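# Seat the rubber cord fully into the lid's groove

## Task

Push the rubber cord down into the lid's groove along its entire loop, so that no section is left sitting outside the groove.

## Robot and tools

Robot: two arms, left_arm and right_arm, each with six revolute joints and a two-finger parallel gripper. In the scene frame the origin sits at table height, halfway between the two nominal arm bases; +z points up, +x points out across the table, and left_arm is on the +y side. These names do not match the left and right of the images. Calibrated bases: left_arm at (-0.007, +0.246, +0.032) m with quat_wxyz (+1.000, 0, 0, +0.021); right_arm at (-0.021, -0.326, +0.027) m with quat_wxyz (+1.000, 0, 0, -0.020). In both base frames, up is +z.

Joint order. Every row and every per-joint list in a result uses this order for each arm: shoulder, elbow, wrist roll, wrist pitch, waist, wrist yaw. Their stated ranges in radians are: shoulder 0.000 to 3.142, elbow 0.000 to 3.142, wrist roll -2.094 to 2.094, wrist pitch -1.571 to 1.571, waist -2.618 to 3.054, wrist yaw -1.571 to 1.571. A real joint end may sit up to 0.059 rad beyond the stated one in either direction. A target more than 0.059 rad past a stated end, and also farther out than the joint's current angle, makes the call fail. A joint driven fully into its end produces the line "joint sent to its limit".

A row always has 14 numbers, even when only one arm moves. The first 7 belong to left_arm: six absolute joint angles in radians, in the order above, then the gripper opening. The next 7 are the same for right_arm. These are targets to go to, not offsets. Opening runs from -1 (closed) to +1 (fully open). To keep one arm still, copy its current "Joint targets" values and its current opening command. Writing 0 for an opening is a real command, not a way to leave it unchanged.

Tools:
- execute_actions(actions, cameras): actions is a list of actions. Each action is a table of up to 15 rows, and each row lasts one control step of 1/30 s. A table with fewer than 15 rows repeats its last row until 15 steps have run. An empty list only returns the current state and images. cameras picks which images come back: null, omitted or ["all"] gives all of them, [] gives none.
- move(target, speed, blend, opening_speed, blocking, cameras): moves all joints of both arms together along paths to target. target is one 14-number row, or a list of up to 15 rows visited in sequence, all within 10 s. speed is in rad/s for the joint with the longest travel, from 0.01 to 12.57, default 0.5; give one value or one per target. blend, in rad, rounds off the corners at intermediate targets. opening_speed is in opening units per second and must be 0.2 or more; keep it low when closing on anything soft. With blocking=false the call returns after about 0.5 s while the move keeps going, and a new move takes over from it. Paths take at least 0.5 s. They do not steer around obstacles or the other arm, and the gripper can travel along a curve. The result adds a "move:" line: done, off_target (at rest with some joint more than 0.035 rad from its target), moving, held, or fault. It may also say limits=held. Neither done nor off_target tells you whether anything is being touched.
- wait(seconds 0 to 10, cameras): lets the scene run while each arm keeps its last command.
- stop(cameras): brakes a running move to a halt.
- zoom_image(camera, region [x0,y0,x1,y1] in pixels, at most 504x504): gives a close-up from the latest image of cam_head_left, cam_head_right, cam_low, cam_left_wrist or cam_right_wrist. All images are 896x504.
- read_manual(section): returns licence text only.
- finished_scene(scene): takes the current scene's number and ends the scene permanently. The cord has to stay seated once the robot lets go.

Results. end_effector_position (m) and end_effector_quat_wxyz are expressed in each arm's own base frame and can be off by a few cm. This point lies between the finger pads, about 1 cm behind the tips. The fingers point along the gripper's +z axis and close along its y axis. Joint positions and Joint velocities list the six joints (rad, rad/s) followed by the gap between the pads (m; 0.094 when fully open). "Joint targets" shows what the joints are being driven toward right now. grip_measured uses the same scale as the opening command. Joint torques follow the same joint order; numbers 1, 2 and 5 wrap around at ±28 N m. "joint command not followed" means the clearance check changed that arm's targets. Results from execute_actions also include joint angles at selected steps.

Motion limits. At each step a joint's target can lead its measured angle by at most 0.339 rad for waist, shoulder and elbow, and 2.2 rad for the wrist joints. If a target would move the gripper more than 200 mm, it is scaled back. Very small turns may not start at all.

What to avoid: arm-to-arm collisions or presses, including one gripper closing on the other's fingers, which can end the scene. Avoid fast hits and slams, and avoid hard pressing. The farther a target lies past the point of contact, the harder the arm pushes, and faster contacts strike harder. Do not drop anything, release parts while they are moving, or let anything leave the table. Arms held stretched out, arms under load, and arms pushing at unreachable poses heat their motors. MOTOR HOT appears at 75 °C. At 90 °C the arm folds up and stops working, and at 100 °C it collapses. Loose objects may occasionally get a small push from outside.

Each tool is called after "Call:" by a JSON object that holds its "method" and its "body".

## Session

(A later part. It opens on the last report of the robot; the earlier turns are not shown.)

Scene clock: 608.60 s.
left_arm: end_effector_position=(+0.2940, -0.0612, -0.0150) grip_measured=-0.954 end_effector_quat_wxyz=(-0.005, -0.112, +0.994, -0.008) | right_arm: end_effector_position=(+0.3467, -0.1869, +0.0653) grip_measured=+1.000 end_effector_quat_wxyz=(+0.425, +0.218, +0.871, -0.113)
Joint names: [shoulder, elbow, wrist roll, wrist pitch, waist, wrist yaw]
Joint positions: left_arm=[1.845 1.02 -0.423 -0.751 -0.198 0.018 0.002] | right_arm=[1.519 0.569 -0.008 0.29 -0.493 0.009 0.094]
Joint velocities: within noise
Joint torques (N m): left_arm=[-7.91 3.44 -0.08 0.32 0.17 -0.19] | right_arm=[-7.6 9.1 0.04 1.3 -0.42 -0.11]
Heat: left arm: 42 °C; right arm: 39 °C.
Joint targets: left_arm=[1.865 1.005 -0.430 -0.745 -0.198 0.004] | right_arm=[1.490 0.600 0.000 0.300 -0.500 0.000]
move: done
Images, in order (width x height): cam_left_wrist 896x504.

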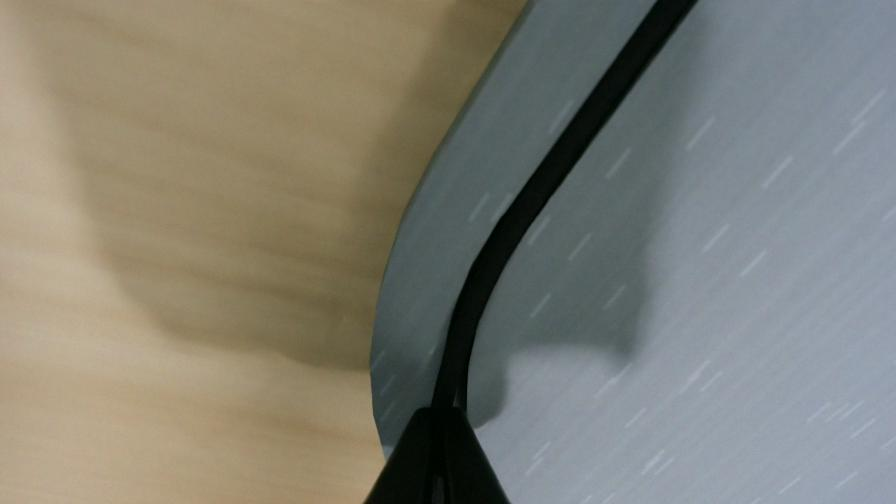

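Call:
{"method": "move", "body": {"target": [[1.8,1.02,-0.43,-0.76,-0.2,0.004,-1,1.49,0.6,0,0.3,-0.5,0,1],[1.8,1.025,-0.8,-0.76,-0.215,0.004,-1,1.49,0.6,0,0.3,-0.5,0,1],[1.858,1.01,-0.8,-0.745,-0.212,0.004,-1,1.49,0.6,0,0.3,-0.5,0,1]], "speed": [0.2,0.2,0.2], "cameras": ["cam_left_wrist"]}}

Scene clock: 611.57 s.
left_arm: end_effector_position=(+0.2943, -0.0648, -0.0141) grip_measured=-0.957 end_effector_quat_wxyz=(-0.004, -0.286, +0.958, -0.008) | right_arm: end_effector_position=(+0.3467, -0.1869, +0.0653) grip_measured=+1.000 end_effector_quat_wxyz=(+0.425, +0.218, +0.871, -0.113)
Joint names: [shoulder, elbow, wrist roll, wrist pitch, waist, wrist yaw]
Joint positions: left_arm=[1.842 1.02 -0.791 -0.748 -0.21 0.017 0.002] | right_arm=[1.519 0.569 -0.008 0.29 -0.493 0.009 0.094]
Joint velocities: within noise
Joint torques (N m): left_arm=[-8.23 3.89 -0.18 0.31 -0.25 -0.11] | right_arm=[-7.57 9.2 0.02 1.3 -0.7 -0.04]
Heat: left arm: 43 °C; right arm: 39 °C.
Joint targets: left_arm=[1.858 1.010 -0.800 -0.745 -0.212 0.004] | right_arm=[1.490 0.600 0.000 0.300 -0.500 0.000]
move: done
Images, in order (width x height): cam_left_wrist 896x504.

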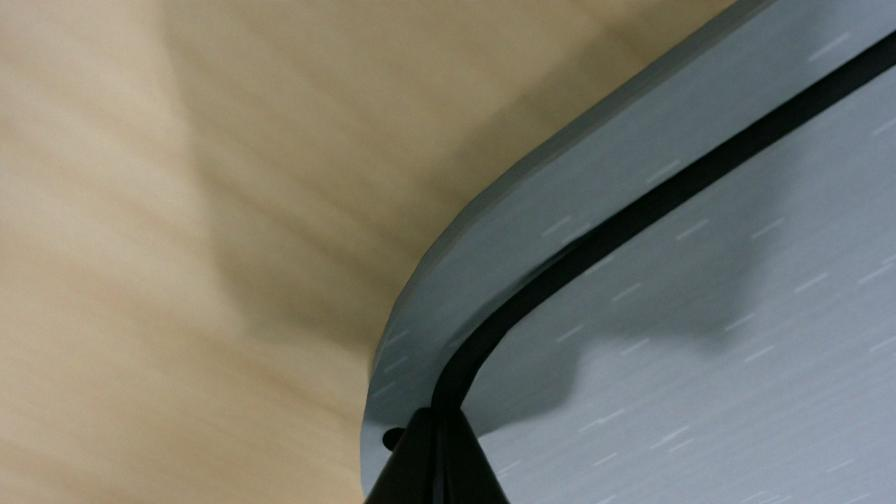

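Call:
{"method": "move", "body": {"target": [[1.858,1.01,-0.8,-0.745,-0.212,0.004,-0.7,1.49,0.6,0,0.3,-0.5,0,1],[1.65,1.1,-0.6,-0.9,-0.212,0.004,-0.7,1.49,0.6,0,0.3,-0.5,0,1],[1.65,1.6,0,-1.32,-0.35,0.004,-0.7,1.49,0.6,0,0.3,-0.5,0,1]], "speed": [0.2,0.4,0.5], "opening_speed": 0.5, "cameras": ["cam_left_wrist"]}}

Call:
{"method": "zoom_image", "body": {"camera": "cam_left_wrist", "region": [250, 0, 650, 400]}}

Scene clock: 615.13 s.
left_arm: end_effector_position=(+0.3146, -0.1151, +0.1694) grip_measured=-0.703 end_effector_quat_wxyz=(+0.074, +0.169, +0.983, -0.019) | right_arm: end_effector_position=(+0.3467, -0.1869, +0.0653) grip_measured=+1.000 end_effector_quat_wxyz=(+0.425, +0.218, +0.871, -0.113)
Joint names: [shoulder, elbow, wrist roll, wrist pitch, waist, wrist yaw]
Joint positions: left_arm=[1.676 1.57 -0.007 -1.313 -0.347 0.012 0.014] | right_arm=[1.519 0.569 -0.008 0.29 -0.493 0.009 0.094]
Joint velocities: within noise
Joint torques (N m): left_arm=[-11.23 8.35 -0.04 0.48 -0.18 -0.14] | right_arm=[-7.66 9.06 0.08 1.28 -0.66 -0.09]
Heat: left arm: 43 °C; right arm: 39 °C.
Joint targets: left_arm=[1.650 1.600 0.000 -1.320 -0.350 0.004] | right_arm=[1.490 0.600 0.000 0.300 -0.500 0.000]
move: done
Images, in order (width x height): cam_left_wrist 896x504.

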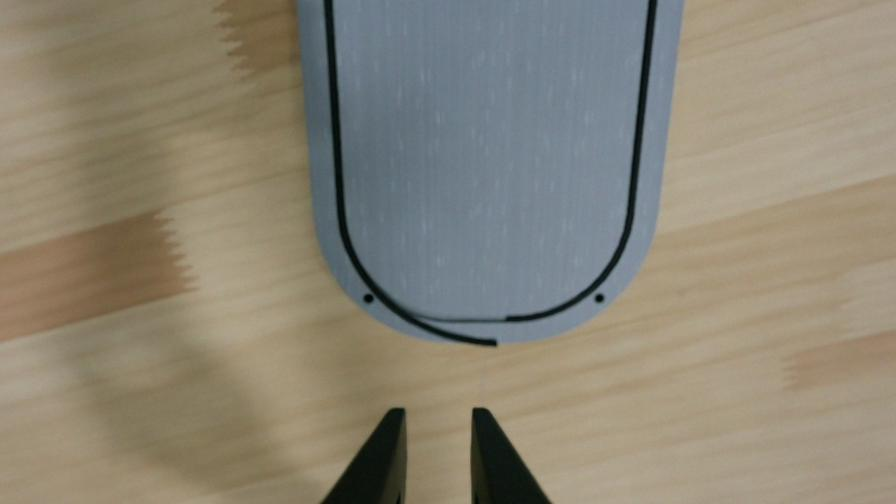

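Scaled by 1.260 from the camera's 896x504 image, which has a finer 1280x720 frame.

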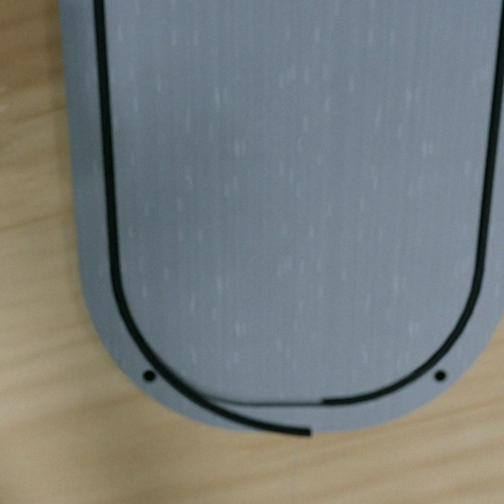

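Call:
{"method": "move", "body": {"target": [[1.8,1.25,0.08,-0.95,-0.19,0.004,-1,1.49,0.6,0,0.3,-0.5,0,1],[1.78,1.135,0.08,-0.769,-0.17,0.004,-1,1.49,0.6,0,0.3,-0.5,0,1],[1.78,1.135,0.08,-0.769,-0.185,0.004,-1,1.49,0.6,0,0.3,-0.5,0,1],[1.948,1.135,0.08,-0.783,-0.185,0.004,-1,1.49,0.6,0,0.3,-0.5,0,1]], "speed": [0.5,0.4,0.2,0.25], "cameras": ["cam_left_wrist"]}}

Call:
{"method": "zoom_image", "body": {"camera": "cam_left_wrist", "region": [300, 100, 700, 504]}}

Scene clock: 617.83 s.
left_arm: end_effector_position=(+0.3216, -0.0594, -0.0143) grip_measured=-0.989 end_effector_quat_wxyz=(-0.004, +0.127, +0.992, -0.004) | right_arm: end_effector_position=(+0.3467, -0.1869, +0.0653) grip_measured=+1.000 end_effector_quat_wxyz=(+0.425, +0.218, +0.871, -0.113)
Joint names: [shoulder, elbow, wrist roll, wrist pitch, waist, wrist yaw]
Joint positions: left_arm=[1.933 1.145 0.073 -0.79 -0.181 0.009 0.001] | right_arm=[1.519 0.569 -0.008 0.29 -0.493 0.009 0.094]
Joint velocities: within noise
Joint torques (N m): left_arm=[-9.33 3.96 0.04 0.31 -0.35 -0.05] | right_arm=[-7.73 9.26 0.05 1.32 -0.72 -0.11]
Heat: left arm: 43 °C; right arm: 39 °C.
Joint targets: left_arm=[1.948 1.135 0.080 -0.783 -0.185 0.004] | right_arm=[1.490 0.600 0.000 0.300 -0.500 0.000]
move: done
Images, in order (width x height): cam_left_wrist 896x504.

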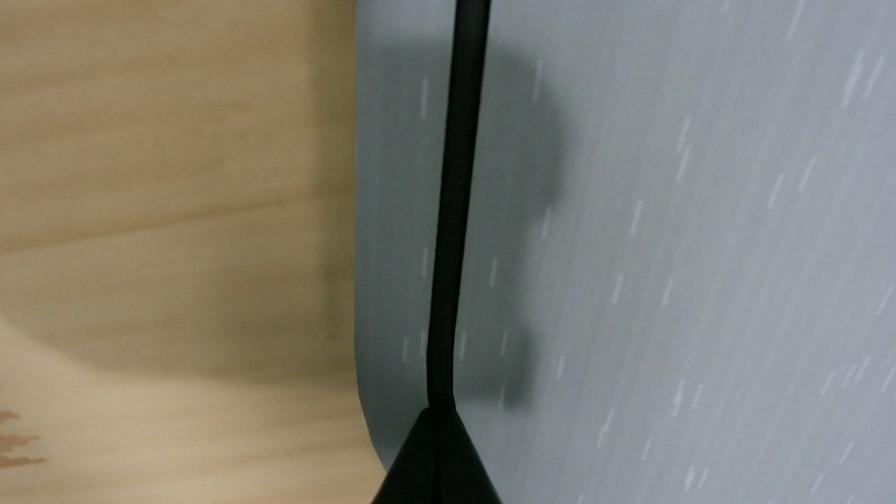

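Scaled by 1.248 from the camera's 896x504 image, which has a finer 1280x720 frame.

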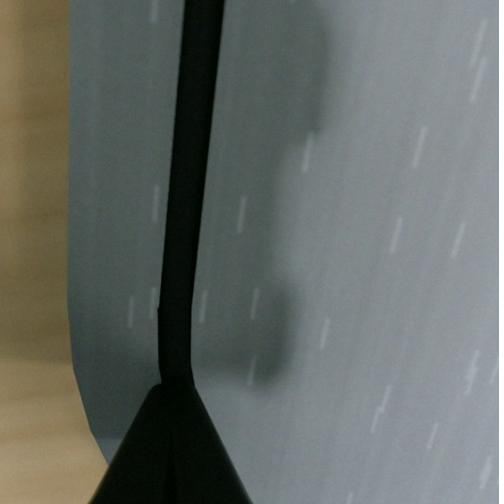

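Call:
{"method": "move", "body": {"target": [[1.988,1.095,0.08,-0.753,-0.185,0.004,-1,1.49,0.6,0,0.3,-0.5,0,1],[1.76,1.11,0.0,-0.76,-0.17,0.004,-1,1.49,0.6,0,0.3,-0.5,0,1],[1.76,1.11,0.0,-0.76,-0.187,0.004,-1,1.49,0.6,0,0.3,-0.5,0,1],[1.932,1.11,0.0,-0.774,-0.187,0.004,-1,1.49,0.6,0,0.3,-0.5,0,1]], "speed": [0.15,0.4,0.2,0.25], "cameras": ["cam_left_wrist"]}}

Call:
{"method": "zoom_image", "body": {"camera": "cam_left_wrist", "region": [300, 100, 700, 504]}}

Scene clock: 620.10 s.
left_arm: end_effector_position=(+0.3175, -0.0579, -0.0151) grip_measured=-0.989 end_effector_quat_wxyz=(+0.001, +0.093, +0.996, -0.003) | right_arm: end_effector_position=(+0.3467, -0.1869, +0.0653) grip_measured=+1.000 end_effector_quat_wxyz=(+0.425, +0.218, +0.871, -0.113)
Joint names: [shoulder, elbow, wrist roll, wrist pitch, waist, wrist yaw]
Joint positions: left_arm=[1.913 1.113 0.006 -0.768 -0.181 0.005 0.001] | right_arm=[1.519 0.569 -0.008 0.29 -0.493 0.009 0.094]
Joint velocities: within noise
Joint torques (N m): left_arm=[-8.76 4.55 -0.08 0.13 -0.72 -0.05] | right_arm=[-7.66 8.99 0.02 1.32 -0.62 -0.11]
Heat: left arm: 43 °C; right arm: 39 °C.
Joint targets: left_arm=[1.932 1.110 0.000 -0.774 -0.187 0.004] | right_arm=[1.490 0.600 0.000 0.300 -0.500 0.000]
move: done
Images, in order (width x height): cam_left_wrist 896x504.

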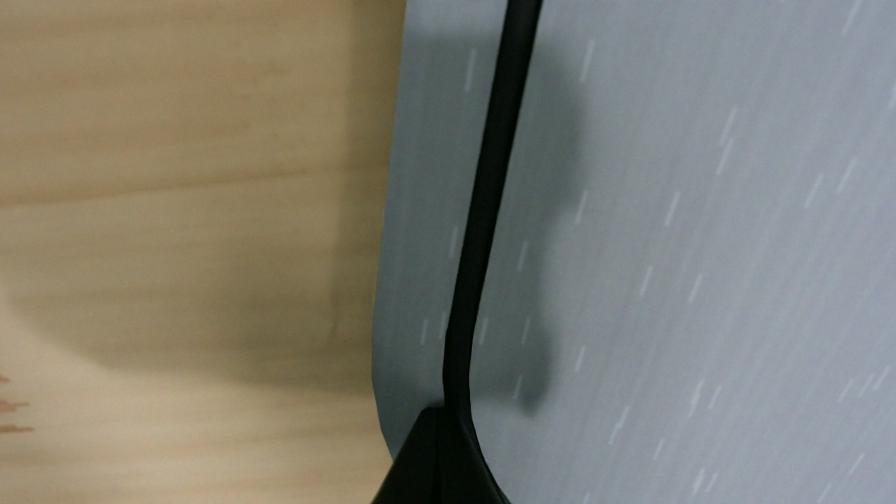

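Scaled by 1.248 from the camera's 896x504 image, which has a finer 1280x720 frame.

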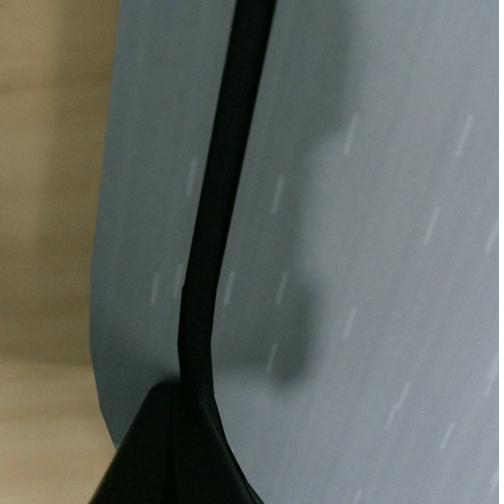

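Call:
{"method": "move", "body": {"target": [[1.74,1.11,-0.01,-0.76,-0.175,0.004,-1,1.49,0.6,0,0.3,-0.5,0,1],[1.74,1.11,-0.01,-0.76,-0.1915,0.004,-1,1.49,0.6,0,0.3,-0.5,0,1],[1.929,1.11,-0.01,-0.774,-0.1915,0.004,-1,1.49,0.6,0,0.3,-0.5,0,1]], "speed": [0.4,0.2,0.25], "cameras": ["cam_left_wrist"]}}

Call:
{"method": "zoom_image", "body": {"camera": "cam_left_wrist", "region": [300, 100, 700, 504]}}

Scene clock: 622.00 s.
left_arm: end_effector_position=(+0.3166, -0.0600, -0.0146) grip_measured=-0.989 end_effector_quat_wxyz=(+0.001, +0.092, +0.996, -0.003) | right_arm: end_effector_position=(+0.3467, -0.1869, +0.0653) grip_measured=+1.000 end_effector_quat_wxyz=(+0.425, +0.218, +0.871, -0.113)
Joint names: [shoulder, elbow, wrist roll, wrist pitch, waist, wrist yaw]
Joint positions: left_arm=[1.911 1.113 -0.004 -0.771 -0.188 0.005 0.001] | right_arm=[1.519 0.569 -0.008 0.29 -0.493 0.009 0.094]
Joint velocities: within noise
Joint torques (N m): left_arm=[-8.77 4.57 -0.1 0.2 -0.25 -0.01] | right_arm=[-7.77 9.14 0.04 1.28 -0.61 -0.08]
Heat: left arm: 43 °C; right arm: 39 °C.
Joint targets: left_arm=[1.929 1.110 -0.010 -0.774 -0.191 0.004] | right_arm=[1.490 0.600 0.000 0.300 -0.500 0.000]
move: done
Images, in order (width x height): cam_left_wrist 896x504.

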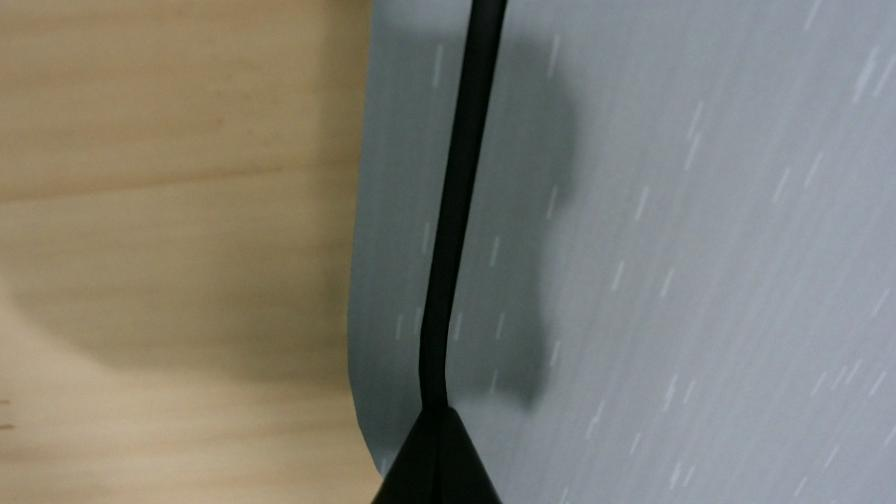

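Scaled by 1.248 from the camera's 896x504 image, which has a finer 1280x720 frame.

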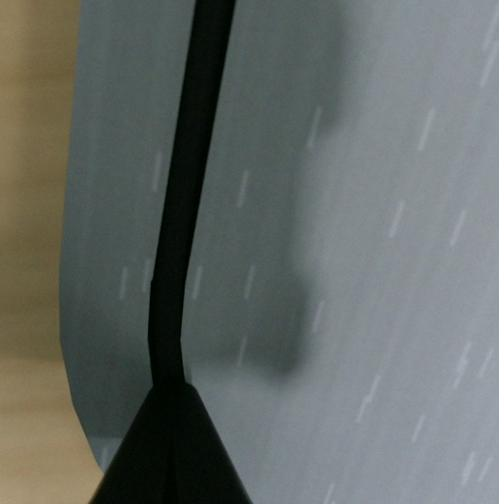

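Call:
{"method": "move", "body": {"target": [[1.969,1.07,-0.01,-0.744,-0.1915,0.004,-1,1.49,0.6,0,0.3,-0.5,0,1],[1.73,1.082,-0.08,-0.75,-0.175,0.004,-1,1.49,0.6,0,0.3,-0.5,0,1],[1.73,1.082,-0.08,-0.75,-0.191,0.004,-1,1.49,0.6,0,0.3,-0.5,0,1],[1.91,1.083,-0.08,-0.764,-0.191,0.004,-1,1.49,0.6,0,0.3,-0.5,0,1]], "speed": [0.15,0.4,0.2,0.25], "cameras": ["cam_left_wrist"]}}

Call:
{"method": "zoom_image", "body": {"camera": "cam_left_wrist", "region": [300, 100, 700, 504]}}

Scene clock: 624.30 s.
left_arm: end_effector_position=(+0.3113, -0.0586, -0.0148) grip_measured=-0.989 end_effector_quat_wxyz=(+0.001, +0.057, +0.998, -0.002) | right_arm: end_effector_position=(+0.3467, -0.1869, +0.0653) grip_measured=+1.000 end_effector_quat_wxyz=(+0.425, +0.218, +0.871, -0.113)
Joint names: [shoulder, elbow, wrist roll, wrist pitch, waist, wrist yaw]
Joint positions: left_arm=[1.892 1.085 -0.073 -0.761 -0.187 0.004 0.001] | right_arm=[1.519 0.569 -0.008 0.29 -0.493 0.009 0.094]
Joint velocities: within noise
Joint torques (N m): left_arm=[-8.31 4.46 -0.06 0.26 -0.39 -0.03] | right_arm=[-7.58 9.02 0.11 1.27 -0.53 -0.15]
Heat: left arm: 42 °C; right arm: 39 °C.
Joint targets: left_arm=[1.910 1.083 -0.080 -0.764 -0.191 0.004] | right_arm=[1.490 0.600 0.000 0.300 -0.500 0.000]
move: done
Images, in order (width x height): cam_left_wrist 896x504.

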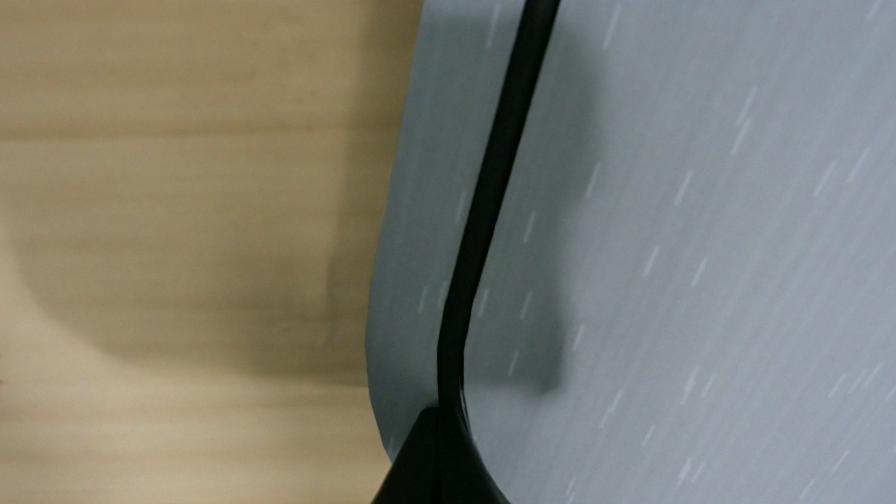

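Scaled by 1.248 from the camera's 896x504 image, which has a finer 1280x720 frame.

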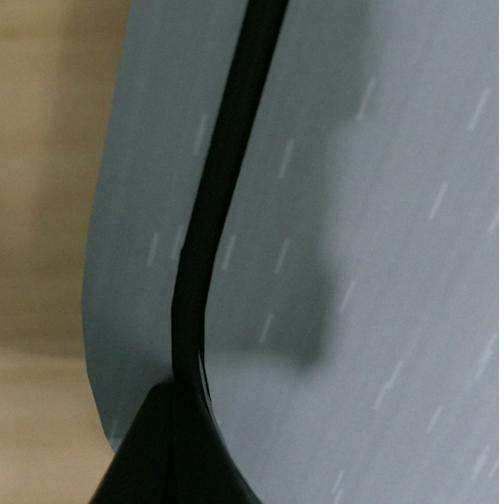

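Call:
{"method": "move", "body": {"target": [[1.72,1.083,-0.09,-0.75,-0.18,0.004,-1,1.49,0.6,0,0.3,-0.5,0,1],[1.72,1.083,-0.09,-0.75,-0.1965,0.004,-1,1.49,0.6,0,0.3,-0.5,0,1],[1.909,1.085,-0.09,-0.764,-0.1965,0.004,-1,1.49,0.6,0,0.3,-0.5,0,1]], "speed": [0.4,0.2,0.25], "cameras": ["cam_left_wrist"]}}

Call:
{"method": "zoom_image", "body": {"camera": "cam_left_wrist", "region": [300, 100, 700, 504]}}

Scene clock: 626.27 s.
left_arm: end_effector_position=(+0.3108, -0.0602, -0.0147) grip_measured=-0.989 end_effector_quat_wxyz=(+0.001, +0.054, +0.999, -0.002) | right_arm: end_effector_position=(+0.3467, -0.1869, +0.0653) grip_measured=+1.000 end_effector_quat_wxyz=(+0.425, +0.218, +0.871, -0.113)
Joint names: [shoulder, elbow, wrist roll, wrist pitch, waist, wrist yaw]
Joint positions: left_arm=[1.892 1.085 -0.083 -0.762 -0.192 0.004 0.001] | right_arm=[1.519 0.569 -0.008 0.29 -0.493 0.009 0.094]
Joint velocities: within noise
Joint torques (N m): left_arm=[-8.53 4.68 -0.13 0.26 -0.5 -0.02] | right_arm=[-7.5 9.14 0.08 1.32 -0.7 -0.11]
Heat: left arm: 42 °C; right arm: 39 °C.
Joint targets: left_arm=[1.909 1.085 -0.090 -0.764 -0.196 0.004] | right_arm=[1.490 0.600 0.000 0.300 -0.500 0.000]
move: done
Images, in order (width x height): cam_left_wrist 896x504.

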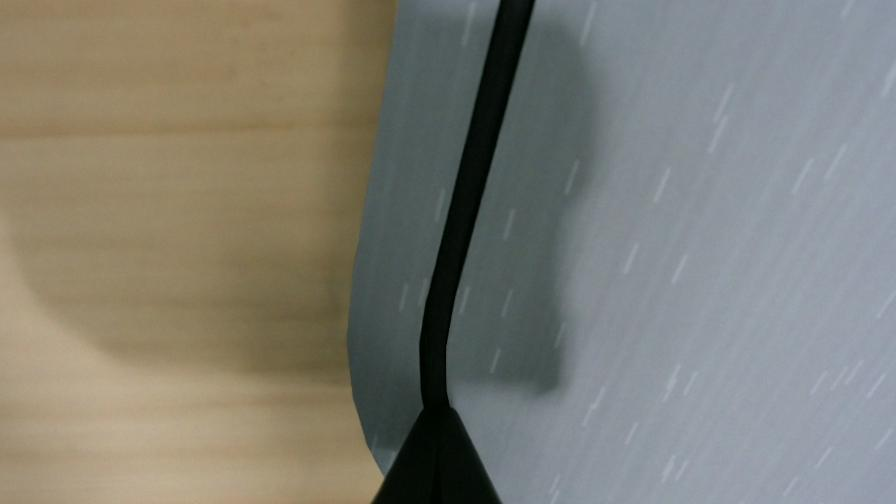

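Scaled by 1.248 from the camera's 896x504 image, which has a finer 1280x720 frame.

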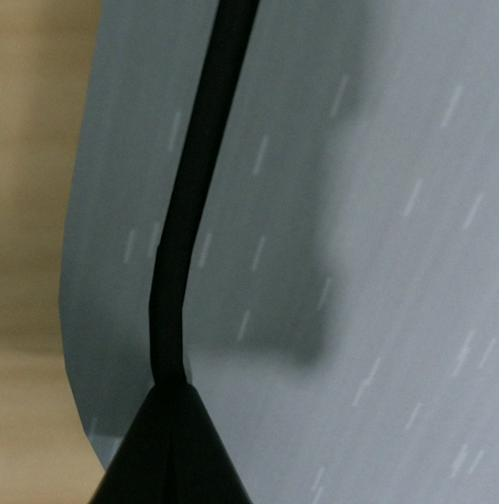

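Call:
{"method": "move", "body": {"target": [[1.949,1.045,-0.09,-0.734,-0.1965,0.004,-1,1.49,0.6,0,0.3,-0.5,0,1],[1.7,1.057,-0.17,-0.74,-0.18,0.004,-1,1.49,0.6,0,0.3,-0.5,0,1],[1.7,1.057,-0.17,-0.74,-0.199,0.004,-1,1.49,0.6,0,0.3,-0.5,0,1],[1.89,1.059,-0.17,-0.754,-0.199,0.004,-1,1.49,0.6,0,0.3,-0.5,0,1]], "speed": [0.15,0.4,0.2,0.25], "cameras": ["cam_left_wrist"]}}

Call:
{"method": "zoom_image", "body": {"camera": "cam_left_wrist", "region": [300, 100, 700, 504]}}

Scene clock: 633.73 s.
left_arm: end_effector_position=(+0.3062, -0.0603, -0.0146) grip_measured=-0.989 end_effector_quat_wxyz=(+0.003, +0.016, +1.000, -0.003) | right_arm: end_effector_position=(+0.3467, -0.1869, +0.0653) grip_measured=+1.000 end_effector_quat_wxyz=(+0.425, +0.218, +0.871, -0.113)
Joint names: [shoulder, elbow, wrist roll, wrist pitch, waist, wrist yaw]
Joint positions: left_arm=[1.874 1.06 -0.163 -0.75 -0.195 0.004 0.001] | right_arm=[1.519 0.569 -0.008 0.29 -0.493 0.009 0.094]
Joint velocities: within noise
Joint torques (N m): left_arm=[-8.25 4.66 -0.1 0.24 -0.28 -0.04] | right_arm=[-7.77 9.09 0.05 1.32 -0.55 -0.05]
Heat: left arm: 42 °C; right arm: 39 °C.
Joint targets: left_arm=[1.890 1.059 -0.170 -0.754 -0.199 0.004] | right_arm=[1.490 0.600 0.000 0.300 -0.500 0.000]
move: done
Images, in order (width x height): cam_left_wrist 896x504.

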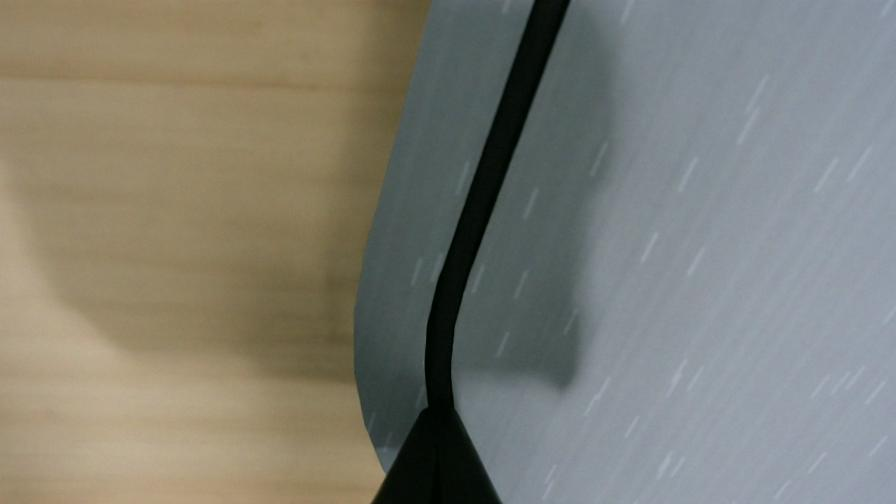

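Scaled by 1.248 from the camera's 896x504 image, which has a finer 1280x720 frame.

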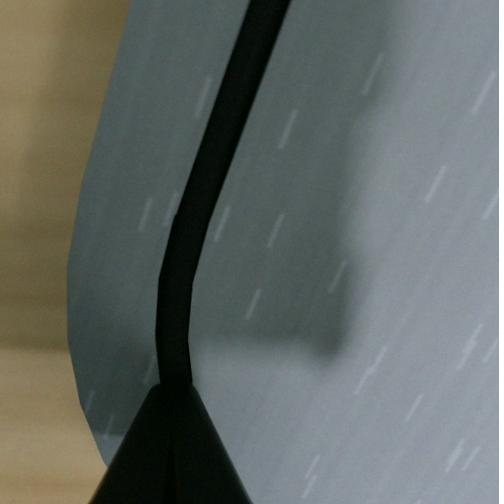

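Call:
{"method": "move", "body": {"target": [[1.93,1.019,-0.17,-0.724,-0.199,0.004,-1,1.49,0.6,0,0.3,-0.5,0,1],[1.68,1.032,-0.25,-0.731,-0.185,0.004,-1,1.49,0.6,0,0.3,-0.5,0,1],[1.68,1.032,-0.25,-0.731,-0.2045,0.004,-1,1.49,0.6,0,0.3,-0.5,0,1],[1.872,1.034,-0.25,-0.745,-0.2045,0.004,-1,1.49,0.6,0,0.3,-0.5,0,1]], "speed": [0.15,0.4,0.2,0.25], "cameras": ["cam_left_wrist"]}}

Call:
{"method": "zoom_image", "body": {"camera": "cam_left_wrist", "region": [300, 100, 700, 504]}}

Scene clock: 636.20 s.
left_arm: end_effector_position=(+0.3006, -0.0608, -0.0148) grip_measured=-0.989 end_effector_quat_wxyz=(+0.003, -0.021, +1.000, -0.003) | right_arm: end_effector_position=(+0.3467, -0.1869, +0.0653) grip_measured=+1.000 end_effector_quat_wxyz=(+0.425, +0.218, +0.871, -0.113)
Joint names: [shoulder, elbow, wrist roll, wrist pitch, waist, wrist yaw]
Joint positions: left_arm=[1.855 1.035 -0.243 -0.742 -0.2 0.005 0.001] | right_arm=[1.519 0.569 -0.008 0.29 -0.493 0.009 0.094]
Joint velocities: within noise
Joint torques (N m): left_arm=[-8.4 4.64 -0.14 0.26 -0.09 -0.07] | right_arm=[-7.61 9.29 0.04 1.31 -0.62 -0.06]
Heat: left arm: 42 °C; right arm: 39 °C.
Joint targets: left_arm=[1.872 1.034 -0.250 -0.745 -0.205 0.004] | right_arm=[1.490 0.600 0.000 0.300 -0.500 0.000]
move: done
Images, in order (width x height): cam_left_wrist 896x504.

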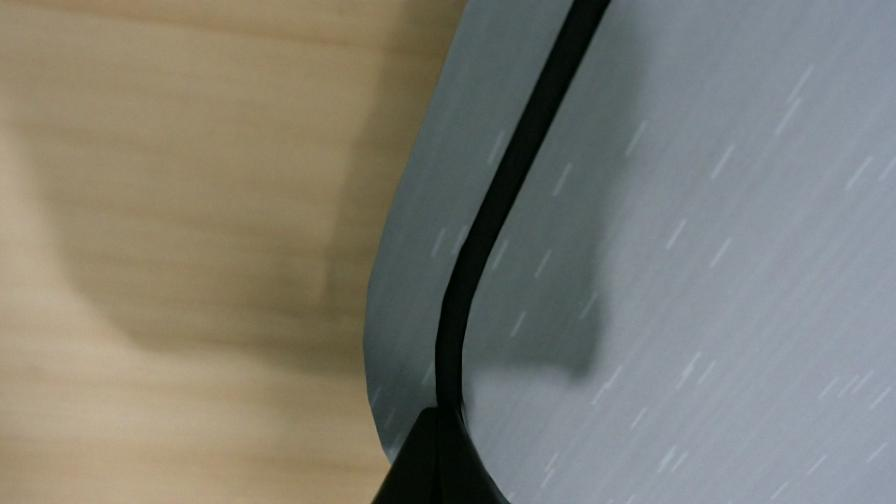

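Scaled by 1.248 from the camera's 896x504 image, which has a finer 1280x720 frame.

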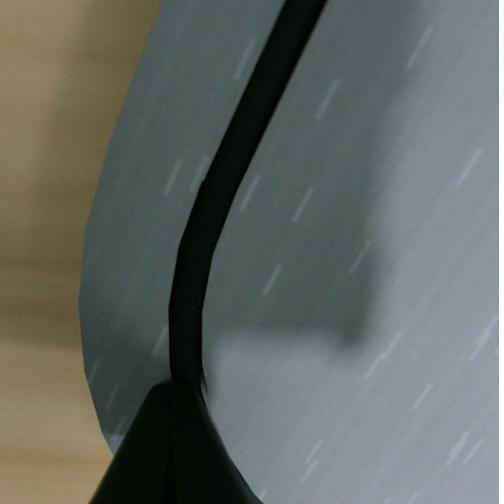

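Call:
{"method": "move", "body": {"target": [[1.68,1.034,-0.26,-0.731,-0.19,0.004,-1,1.49,0.6,0,0.3,-0.5,0,1],[1.68,1.034,-0.26,-0.731,-0.2085,0.004,-1,1.49,0.6,0,0.3,-0.5,0,1],[1.87,1.034,-0.26,-0.745,-0.2085,0.004,-1,1.49,0.6,0,0.3,-0.5,0,1]], "speed": [0.4,0.2,0.25], "cameras": ["cam_left_wrist"]}}

Call:
{"method": "zoom_image", "body": {"camera": "cam_left_wrist", "region": [300, 100, 700, 504]}}

Scene clock: 638.10 s.
left_arm: end_effector_position=(+0.3001, -0.0619, -0.0145) grip_measured=-0.989 end_effector_quat_wxyz=(+0.003, -0.025, +1.000, -0.003) | right_arm: end_effector_position=(+0.3467, -0.1869, +0.0653) grip_measured=+1.000 end_effector_quat_wxyz=(+0.425, +0.218, +0.871, -0.113)
Joint names: [shoulder, elbow, wrist roll, wrist pitch, waist, wrist yaw]
Joint positions: left_arm=[1.854 1.035 -0.253 -0.744 -0.204 0.005 0.001] | right_arm=[1.519 0.569 -0.008 0.29 -0.493 0.009 0.094]
Joint velocities: within noise
Joint torques (N m): left_arm=[-8.42 4.34 -0.14 0.29 -0.58 0] | right_arm=[-7.83 9.09 0.04 1.3 -0.43 -0.11]
Heat: left arm: 42 °C; right arm: 39 °C.
Joint targets: left_arm=[1.870 1.034 -0.260 -0.745 -0.208 0.004] | right_arm=[1.490 0.600 0.000 0.300 -0.500 0.000]
move: done
Images, in order (width x height): cam_left_wrist 896x504.

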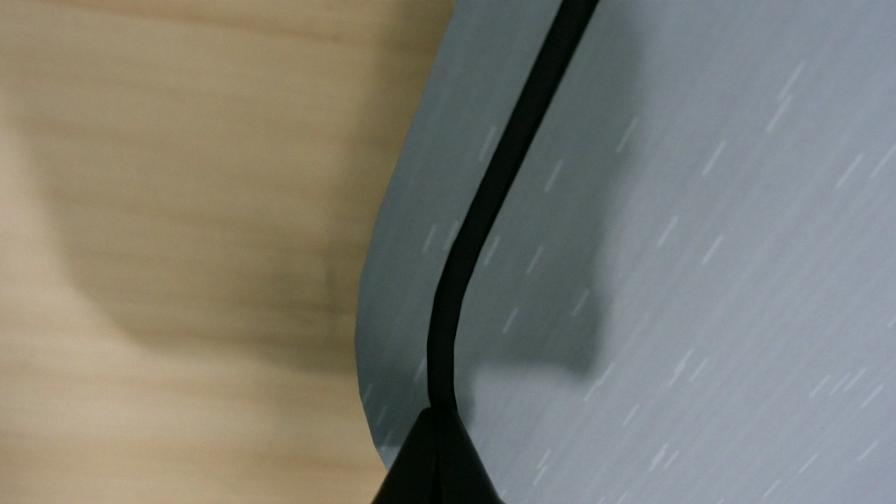

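Scaled by 1.248 from the camera's 896x504 image, which has a finer 1280x720 frame.

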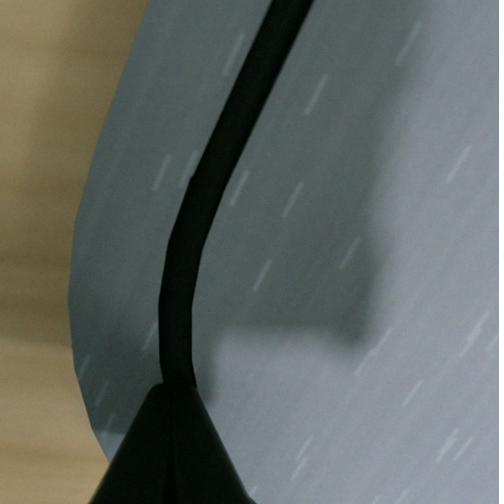

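Call:
{"method": "move", "body": {"target": [[1.91,0.994,-0.26,-0.715,-0.2085,0.004,-1,1.49,0.6,0,0.3,-0.5,0,1],[1.66,1.007,-0.35,-0.722,-0.2,0.004,-1,1.49,0.6,0,0.3,-0.5,0,1],[1.66,1.007,-0.35,-0.722,-0.218,0.004,-1,1.49,0.6,0,0.3,-0.5,0,1],[1.853,1.009,-0.35,-0.736,-0.218,0.004,-1,1.49,0.6,0,0.3,-0.5,0,1]], "speed": [0.15,0.4,0.2,0.25], "cameras": ["cam_left_wrist"]}}

Call:
{"method": "zoom_image", "body": {"camera": "cam_left_wrist", "region": [300, 100, 700, 504]}}

Scene clock: 640.47 s.
left_arm: end_effector_position=(+0.2951, -0.0645, -0.0147) grip_measured=-0.989 end_effector_quat_wxyz=(+0.005, -0.064, +0.998, -0.005) | right_arm: end_effector_position=(+0.3467, -0.1869, +0.0653) grip_measured=+1.000 end_effector_quat_wxyz=(+0.425, +0.218, +0.871, -0.113)
Joint names: [shoulder, elbow, wrist roll, wrist pitch, waist, wrist yaw]
Joint positions: left_arm=[1.836 1.009 -0.343 -0.732 -0.215 0.006 0.001] | right_arm=[1.519 0.569 -0.008 0.29 -0.493 0.009 0.094]
Joint velocities: within noise
Joint torques (N m): left_arm=[-7.8 4.81 -0.07 0.26 -0.4 -0.04] | right_arm=[-7.6 9.1 0.04 1.27 -0.77 -0.14]
Heat: left arm: 42 °C; right arm: 39 °C.
Joint targets: left_arm=[1.853 1.009 -0.350 -0.736 -0.218 0.004] | right_arm=[1.490 0.600 0.000 0.300 -0.500 0.000]
move: done
Images, in order (width x height): cam_left_wrist 896x504.

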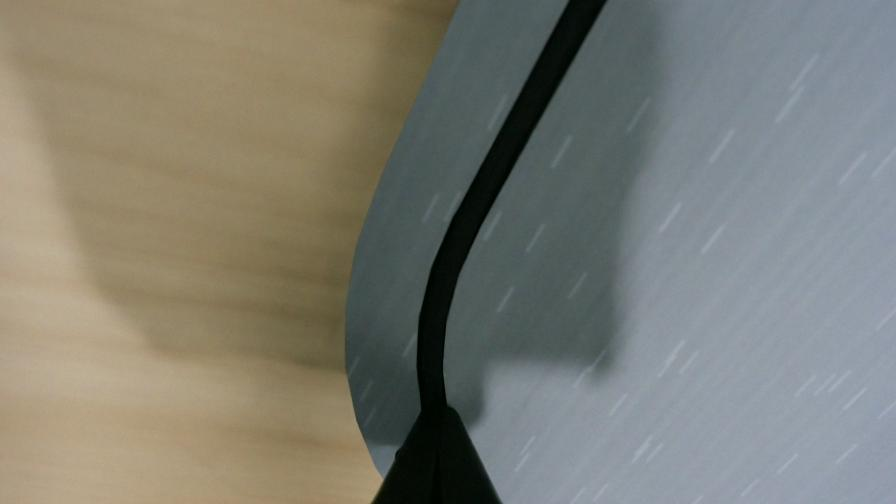

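Scaled by 1.248 from the camera's 896x504 image, which has a finer 1280x720 frame.

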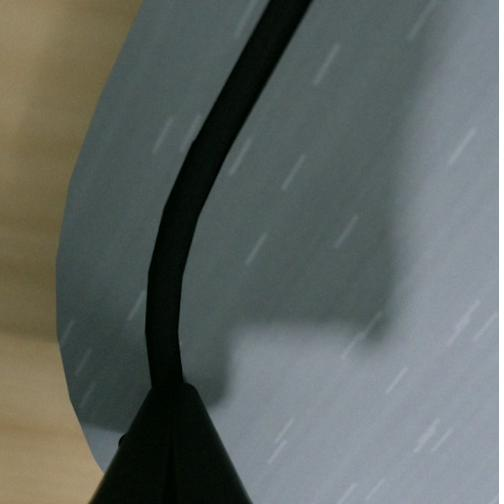

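Call:
{"method": "move", "body": {"target": [[1.893,0.969,-0.35,-0.706,-0.218,0.004,-1,1.49,0.6,0,0.3,-0.5,0,1],[1.64,0.984,-0.43,-0.714,-0.205,0.004,-1,1.49,0.6,0,0.3,-0.5,0,1],[1.64,0.984,-0.43,-0.714,-0.2265,0.004,-1,1.49,0.6,0,0.3,-0.5,0,1],[1.836,0.986,-0.43,-0.728,-0.2265,0.004,-1,1.49,0.6,0,0.3,-0.5,0,1]], "speed": [0.15,0.4,0.2,0.25], "cameras": ["cam_left_wrist"]}}

Call:
{"method": "zoom_image", "body": {"camera": "cam_left_wrist", "region": [300, 100, 700, 504]}}

Scene clock: 642.93 s.
left_arm: end_effector_position=(+0.2898, -0.0661, -0.0148) grip_measured=-0.989 end_effector_quat_wxyz=(+0.006, -0.100, +0.995, -0.006) | right_arm: end_effector_position=(+0.3467, -0.1869, +0.0653) grip_measured=+1.000 end_effector_quat_wxyz=(+0.425, +0.218, +0.871, -0.113)
Joint names: [shoulder, elbow, wrist roll, wrist pitch, waist, wrist yaw]
Joint positions: left_arm=[1.819 0.986 -0.423 -0.724 -0.223 0.007 0.001] | right_arm=[1.519 0.569 -0.008 0.29 -0.493 0.009 0.094]
Joint velocities: within noise
Joint torques (N m): left_arm=[-7.71 4.71 -0.06 0.24 -0.5 -0.07] | right_arm=[-7.71 9.14 0.06 1.32 -0.7 -0.12]
Heat: left arm: 42 °C; right arm: 39 °C.
Joint targets: left_arm=[1.836 0.986 -0.430 -0.728 -0.227 0.004] | right_arm=[1.490 0.600 0.000 0.300 -0.500 0.000]
move: done
Images, in order (width x height): cam_left_wrist 896x504.

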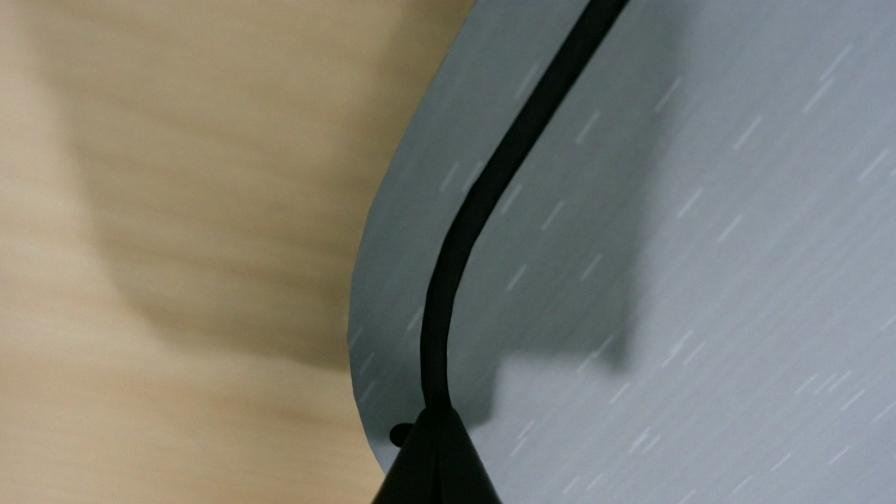

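Scaled by 1.248 from the camera's 896x504 image, which has a finer 1280x720 frame.

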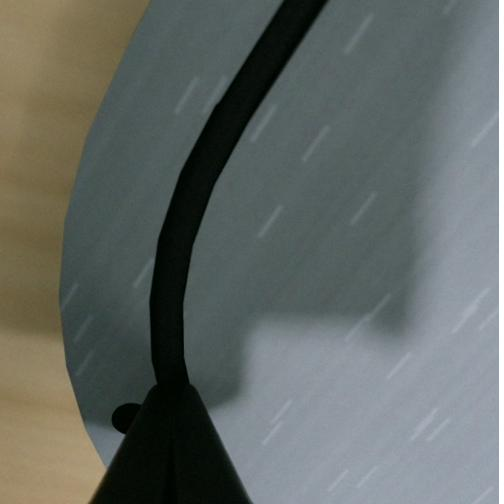

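Call:
{"method": "move", "body": {"target": [[1.876,0.946,-0.43,-0.698,-0.2265,0.004,-1,1.49,0.6,0,0.3,-0.5,0,1],[1.63,0.962,-0.51,-0.707,-0.215,0.004,-1,1.49,0.6,0,0.3,-0.5,0,1],[1.63,0.962,-0.51,-0.707,-0.238,0.004,-1,1.49,0.6,0,0.3,-0.5,0,1],[1.818,0.963,-0.51,-0.721,-0.238,0.004,-1,1.49,0.6,0,0.3,-0.5,0,1],[1.858,0.923,-0.51,-0.691,-0.238,0.004,-1,1.49,0.6,0,0.3,-0.5,0,1],[1.61,0.941,-0.59,-0.7,-0.225,0.004,-1,1.49,0.6,0,0.3,-0.5,0,1],[1.61,0.941,-0.59,-0.7,-0.249,0.004,-1,1.49,0.6,0,0.3,-0.5,0,1],[1.801,0.942,-0.59,-0.714,-0.249,0.004,-1,1.49,0.6,0,0.3,-0.5,0,1]], "speed": [0.15,0.4,0.2,0.25,0.15,0.4,0.2,0.25], "cameras": ["cam_left_wrist"]}}

Call:
{"method": "zoom_image", "body": {"camera": "cam_left_wrist", "region": [300, 100, 700, 504]}}

Scene clock: 647.37 s.
left_arm: end_effector_position=(+0.2788, -0.0705, -0.0150) grip_measured=-0.989 end_effector_quat_wxyz=(+0.006, -0.168, +0.986, -0.007) | right_arm: end_effector_position=(+0.3467, -0.1869, +0.0653) grip_measured=+1.000 end_effector_quat_wxyz=(+0.425, +0.218, +0.871, -0.113)
Joint names: [shoulder, elbow, wrist roll, wrist pitch, waist, wrist yaw]
Joint positions: left_arm=[1.785 0.941 -0.583 -0.711 -0.246 0.009 0.001] | right_arm=[1.519 0.569 -0.008 0.29 -0.493 0.009 0.094]
Joint velocities: within noise
Joint torques (N m): left_arm=[-7.43 4.83 -0.14 0.26 -0.35 -0.03] | right_arm=[-7.6 9.03 0.07 1.3 -0.59 -0.08]
Heat: left arm: 41 °C; right arm: 39 °C.
Joint targets: left_arm=[1.801 0.942 -0.590 -0.714 -0.249 0.004] | right_arm=[1.490 0.600 0.000 0.300 -0.500 0.000]
move: done
Images, in order (width x height): cam_left_wrist 896x504.

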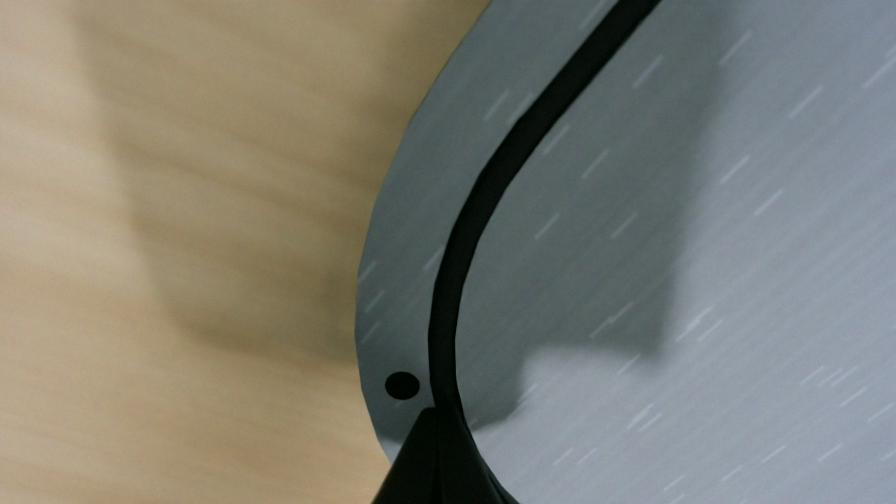

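Scaled by 1.248 from the camera's 896x504 image, which has a finer 1280x720 frame.

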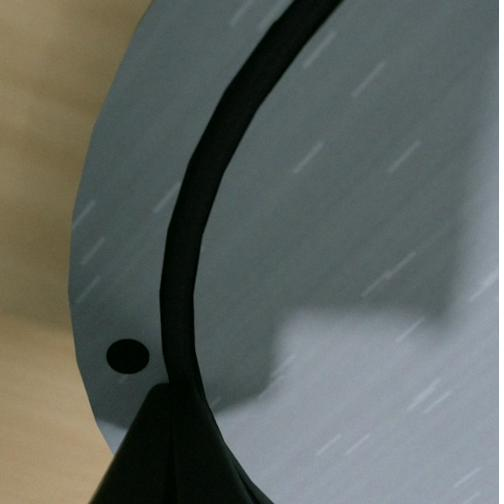

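Call:
{"method": "move", "body": {"target": [[1.6,0.942,-0.61,-0.7,-0.235,0.004,-1,1.49,0.6,0,0.3,-0.5,0,1],[1.6,0.944,-0.62,-0.7,-0.2545,0.004,-1,1.49,0.6,0,0.3,-0.5,0,1],[1.8,0.945,-0.62,-0.714,-0.2545,0.004,-1,1.49,0.6,0,0.3,-0.5,0,1]], "speed": [0.4,0.2,0.25], "cameras": ["cam_left_wrist"]}}

Call:
{"method": "zoom_image", "body": {"camera": "cam_left_wrist", "region": [300, 100, 700, 504]}}

Scene clock: 649.50 s.
left_arm: end_effector_position=(+0.2780, -0.0718, -0.0149) grip_measured=-0.989 end_effector_quat_wxyz=(+0.005, -0.180, +0.984, -0.007) | right_arm: end_effector_position=(+0.3467, -0.1869, +0.0653) grip_measured=+1.000 end_effector_quat_wxyz=(+0.425, +0.218, +0.871, -0.113)
Joint names: [shoulder, elbow, wrist roll, wrist pitch, waist, wrist yaw]
Joint positions: left_arm=[1.785 0.941 -0.612 -0.713 -0.25 0.009 0.001] | right_arm=[1.519 0.569 -0.008 0.29 -0.493 0.009 0.094]
Joint velocities: within noise
Joint torques (N m): left_arm=[-7.42 5.05 -0.04 0.25 -0.54 -0.06] | right_arm=[-7.6 9.25 0.07 1.32 -0.69 -0.11]
Heat: left arm: 41 °C; right arm: 39 °C.
Joint targets: left_arm=[1.800 0.945 -0.620 -0.714 -0.255 0.004] | right_arm=[1.490 0.600 0.000 0.300 -0.500 0.000]
move: done
Images, in order (width x height): cam_left_wrist 896x504.

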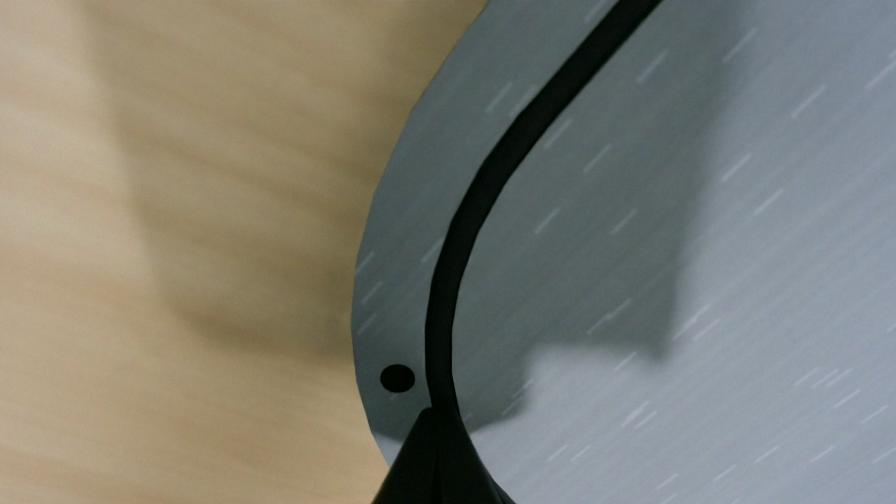

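Scaled by 1.248 from the camera's 896x504 image, which has a finer 1280x720 frame.

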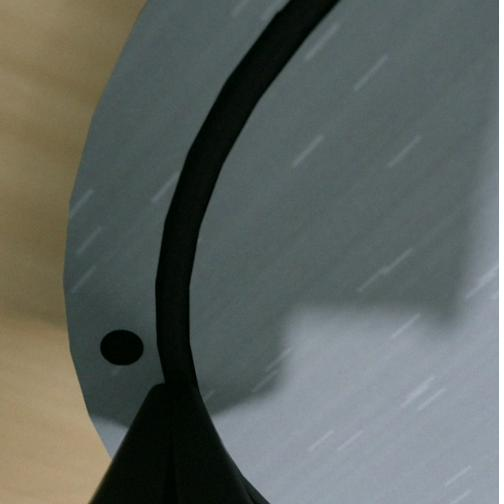

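Call:
{"method": "move", "body": {"target": [[1.84,0.905,-0.62,-0.684,-0.2545,0.004,-1,1.49,0.6,0,0.3,-0.5,0,1],[1.58,0.925,-0.72,-0.694,-0.25,0.004,-1,1.49,0.6,0,0.3,-0.5,0,1],[1.58,0.925,-0.72,-0.694,-0.273,0.004,-1,1.49,0.6,0,0.3,-0.5,0,1],[1.784,0.926,-0.72,-0.708,-0.273,0.004,-1,1.49,0.6,0,0.3,-0.5,0,1]], "speed": [0.15,0.4,0.2,0.25], "cameras": ["cam_left_wrist"]}}

Call:
{"method": "zoom_image", "body": {"camera": "cam_left_wrist", "region": [300, 100, 700, 504]}}

Scene clock: 651.97 s.
left_arm: end_effector_position=(+0.2737, -0.0766, -0.0147) grip_measured=-0.989 end_effector_quat_wxyz=(+0.006, -0.219, +0.976, -0.009) | right_arm: end_effector_position=(+0.3467, -0.1869, +0.0653) grip_measured=+1.000 end_effector_quat_wxyz=(+0.425, +0.218, +0.871, -0.113)
Joint names: [shoulder, elbow, wrist roll, wrist pitch, waist, wrist yaw]
Joint positions: left_arm=[1.77 0.924 -0.712 -0.705 -0.27 0.009 0.001] | right_arm=[1.519 0.569 -0.008 0.29 -0.493 0.009 0.094]
Joint velocities: within noise
Joint torques (N m): left_arm=[-7.31 5.07 -0.09 0.29 -0.28 -0.13] | right_arm=[-7.73 9.2 0.07 1.28 -0.55 -0.09]
Heat: left arm: 41 °C; right arm: 39 °C.
Joint targets: left_arm=[1.784 0.926 -0.720 -0.708 -0.273 0.004] | right_arm=[1.490 0.600 0.000 0.300 -0.500 0.000]
move: done
Images, in order (width x height): cam_left_wrist 896x504.

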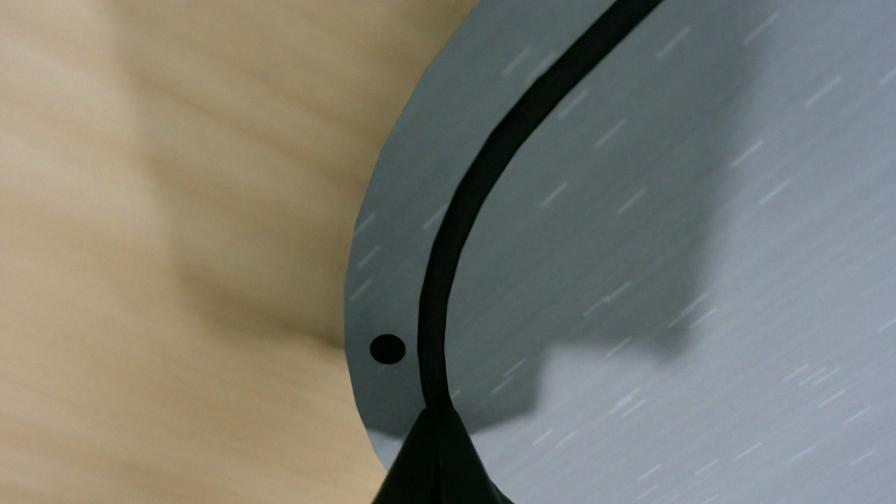

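Scaled by 1.248 from the camera's 896x504 image, which has a finer 1280x720 frame.

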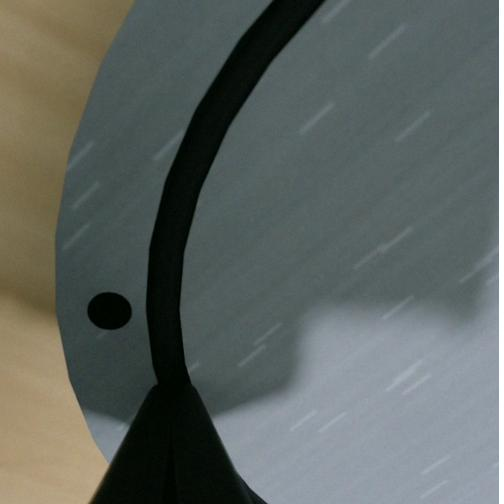

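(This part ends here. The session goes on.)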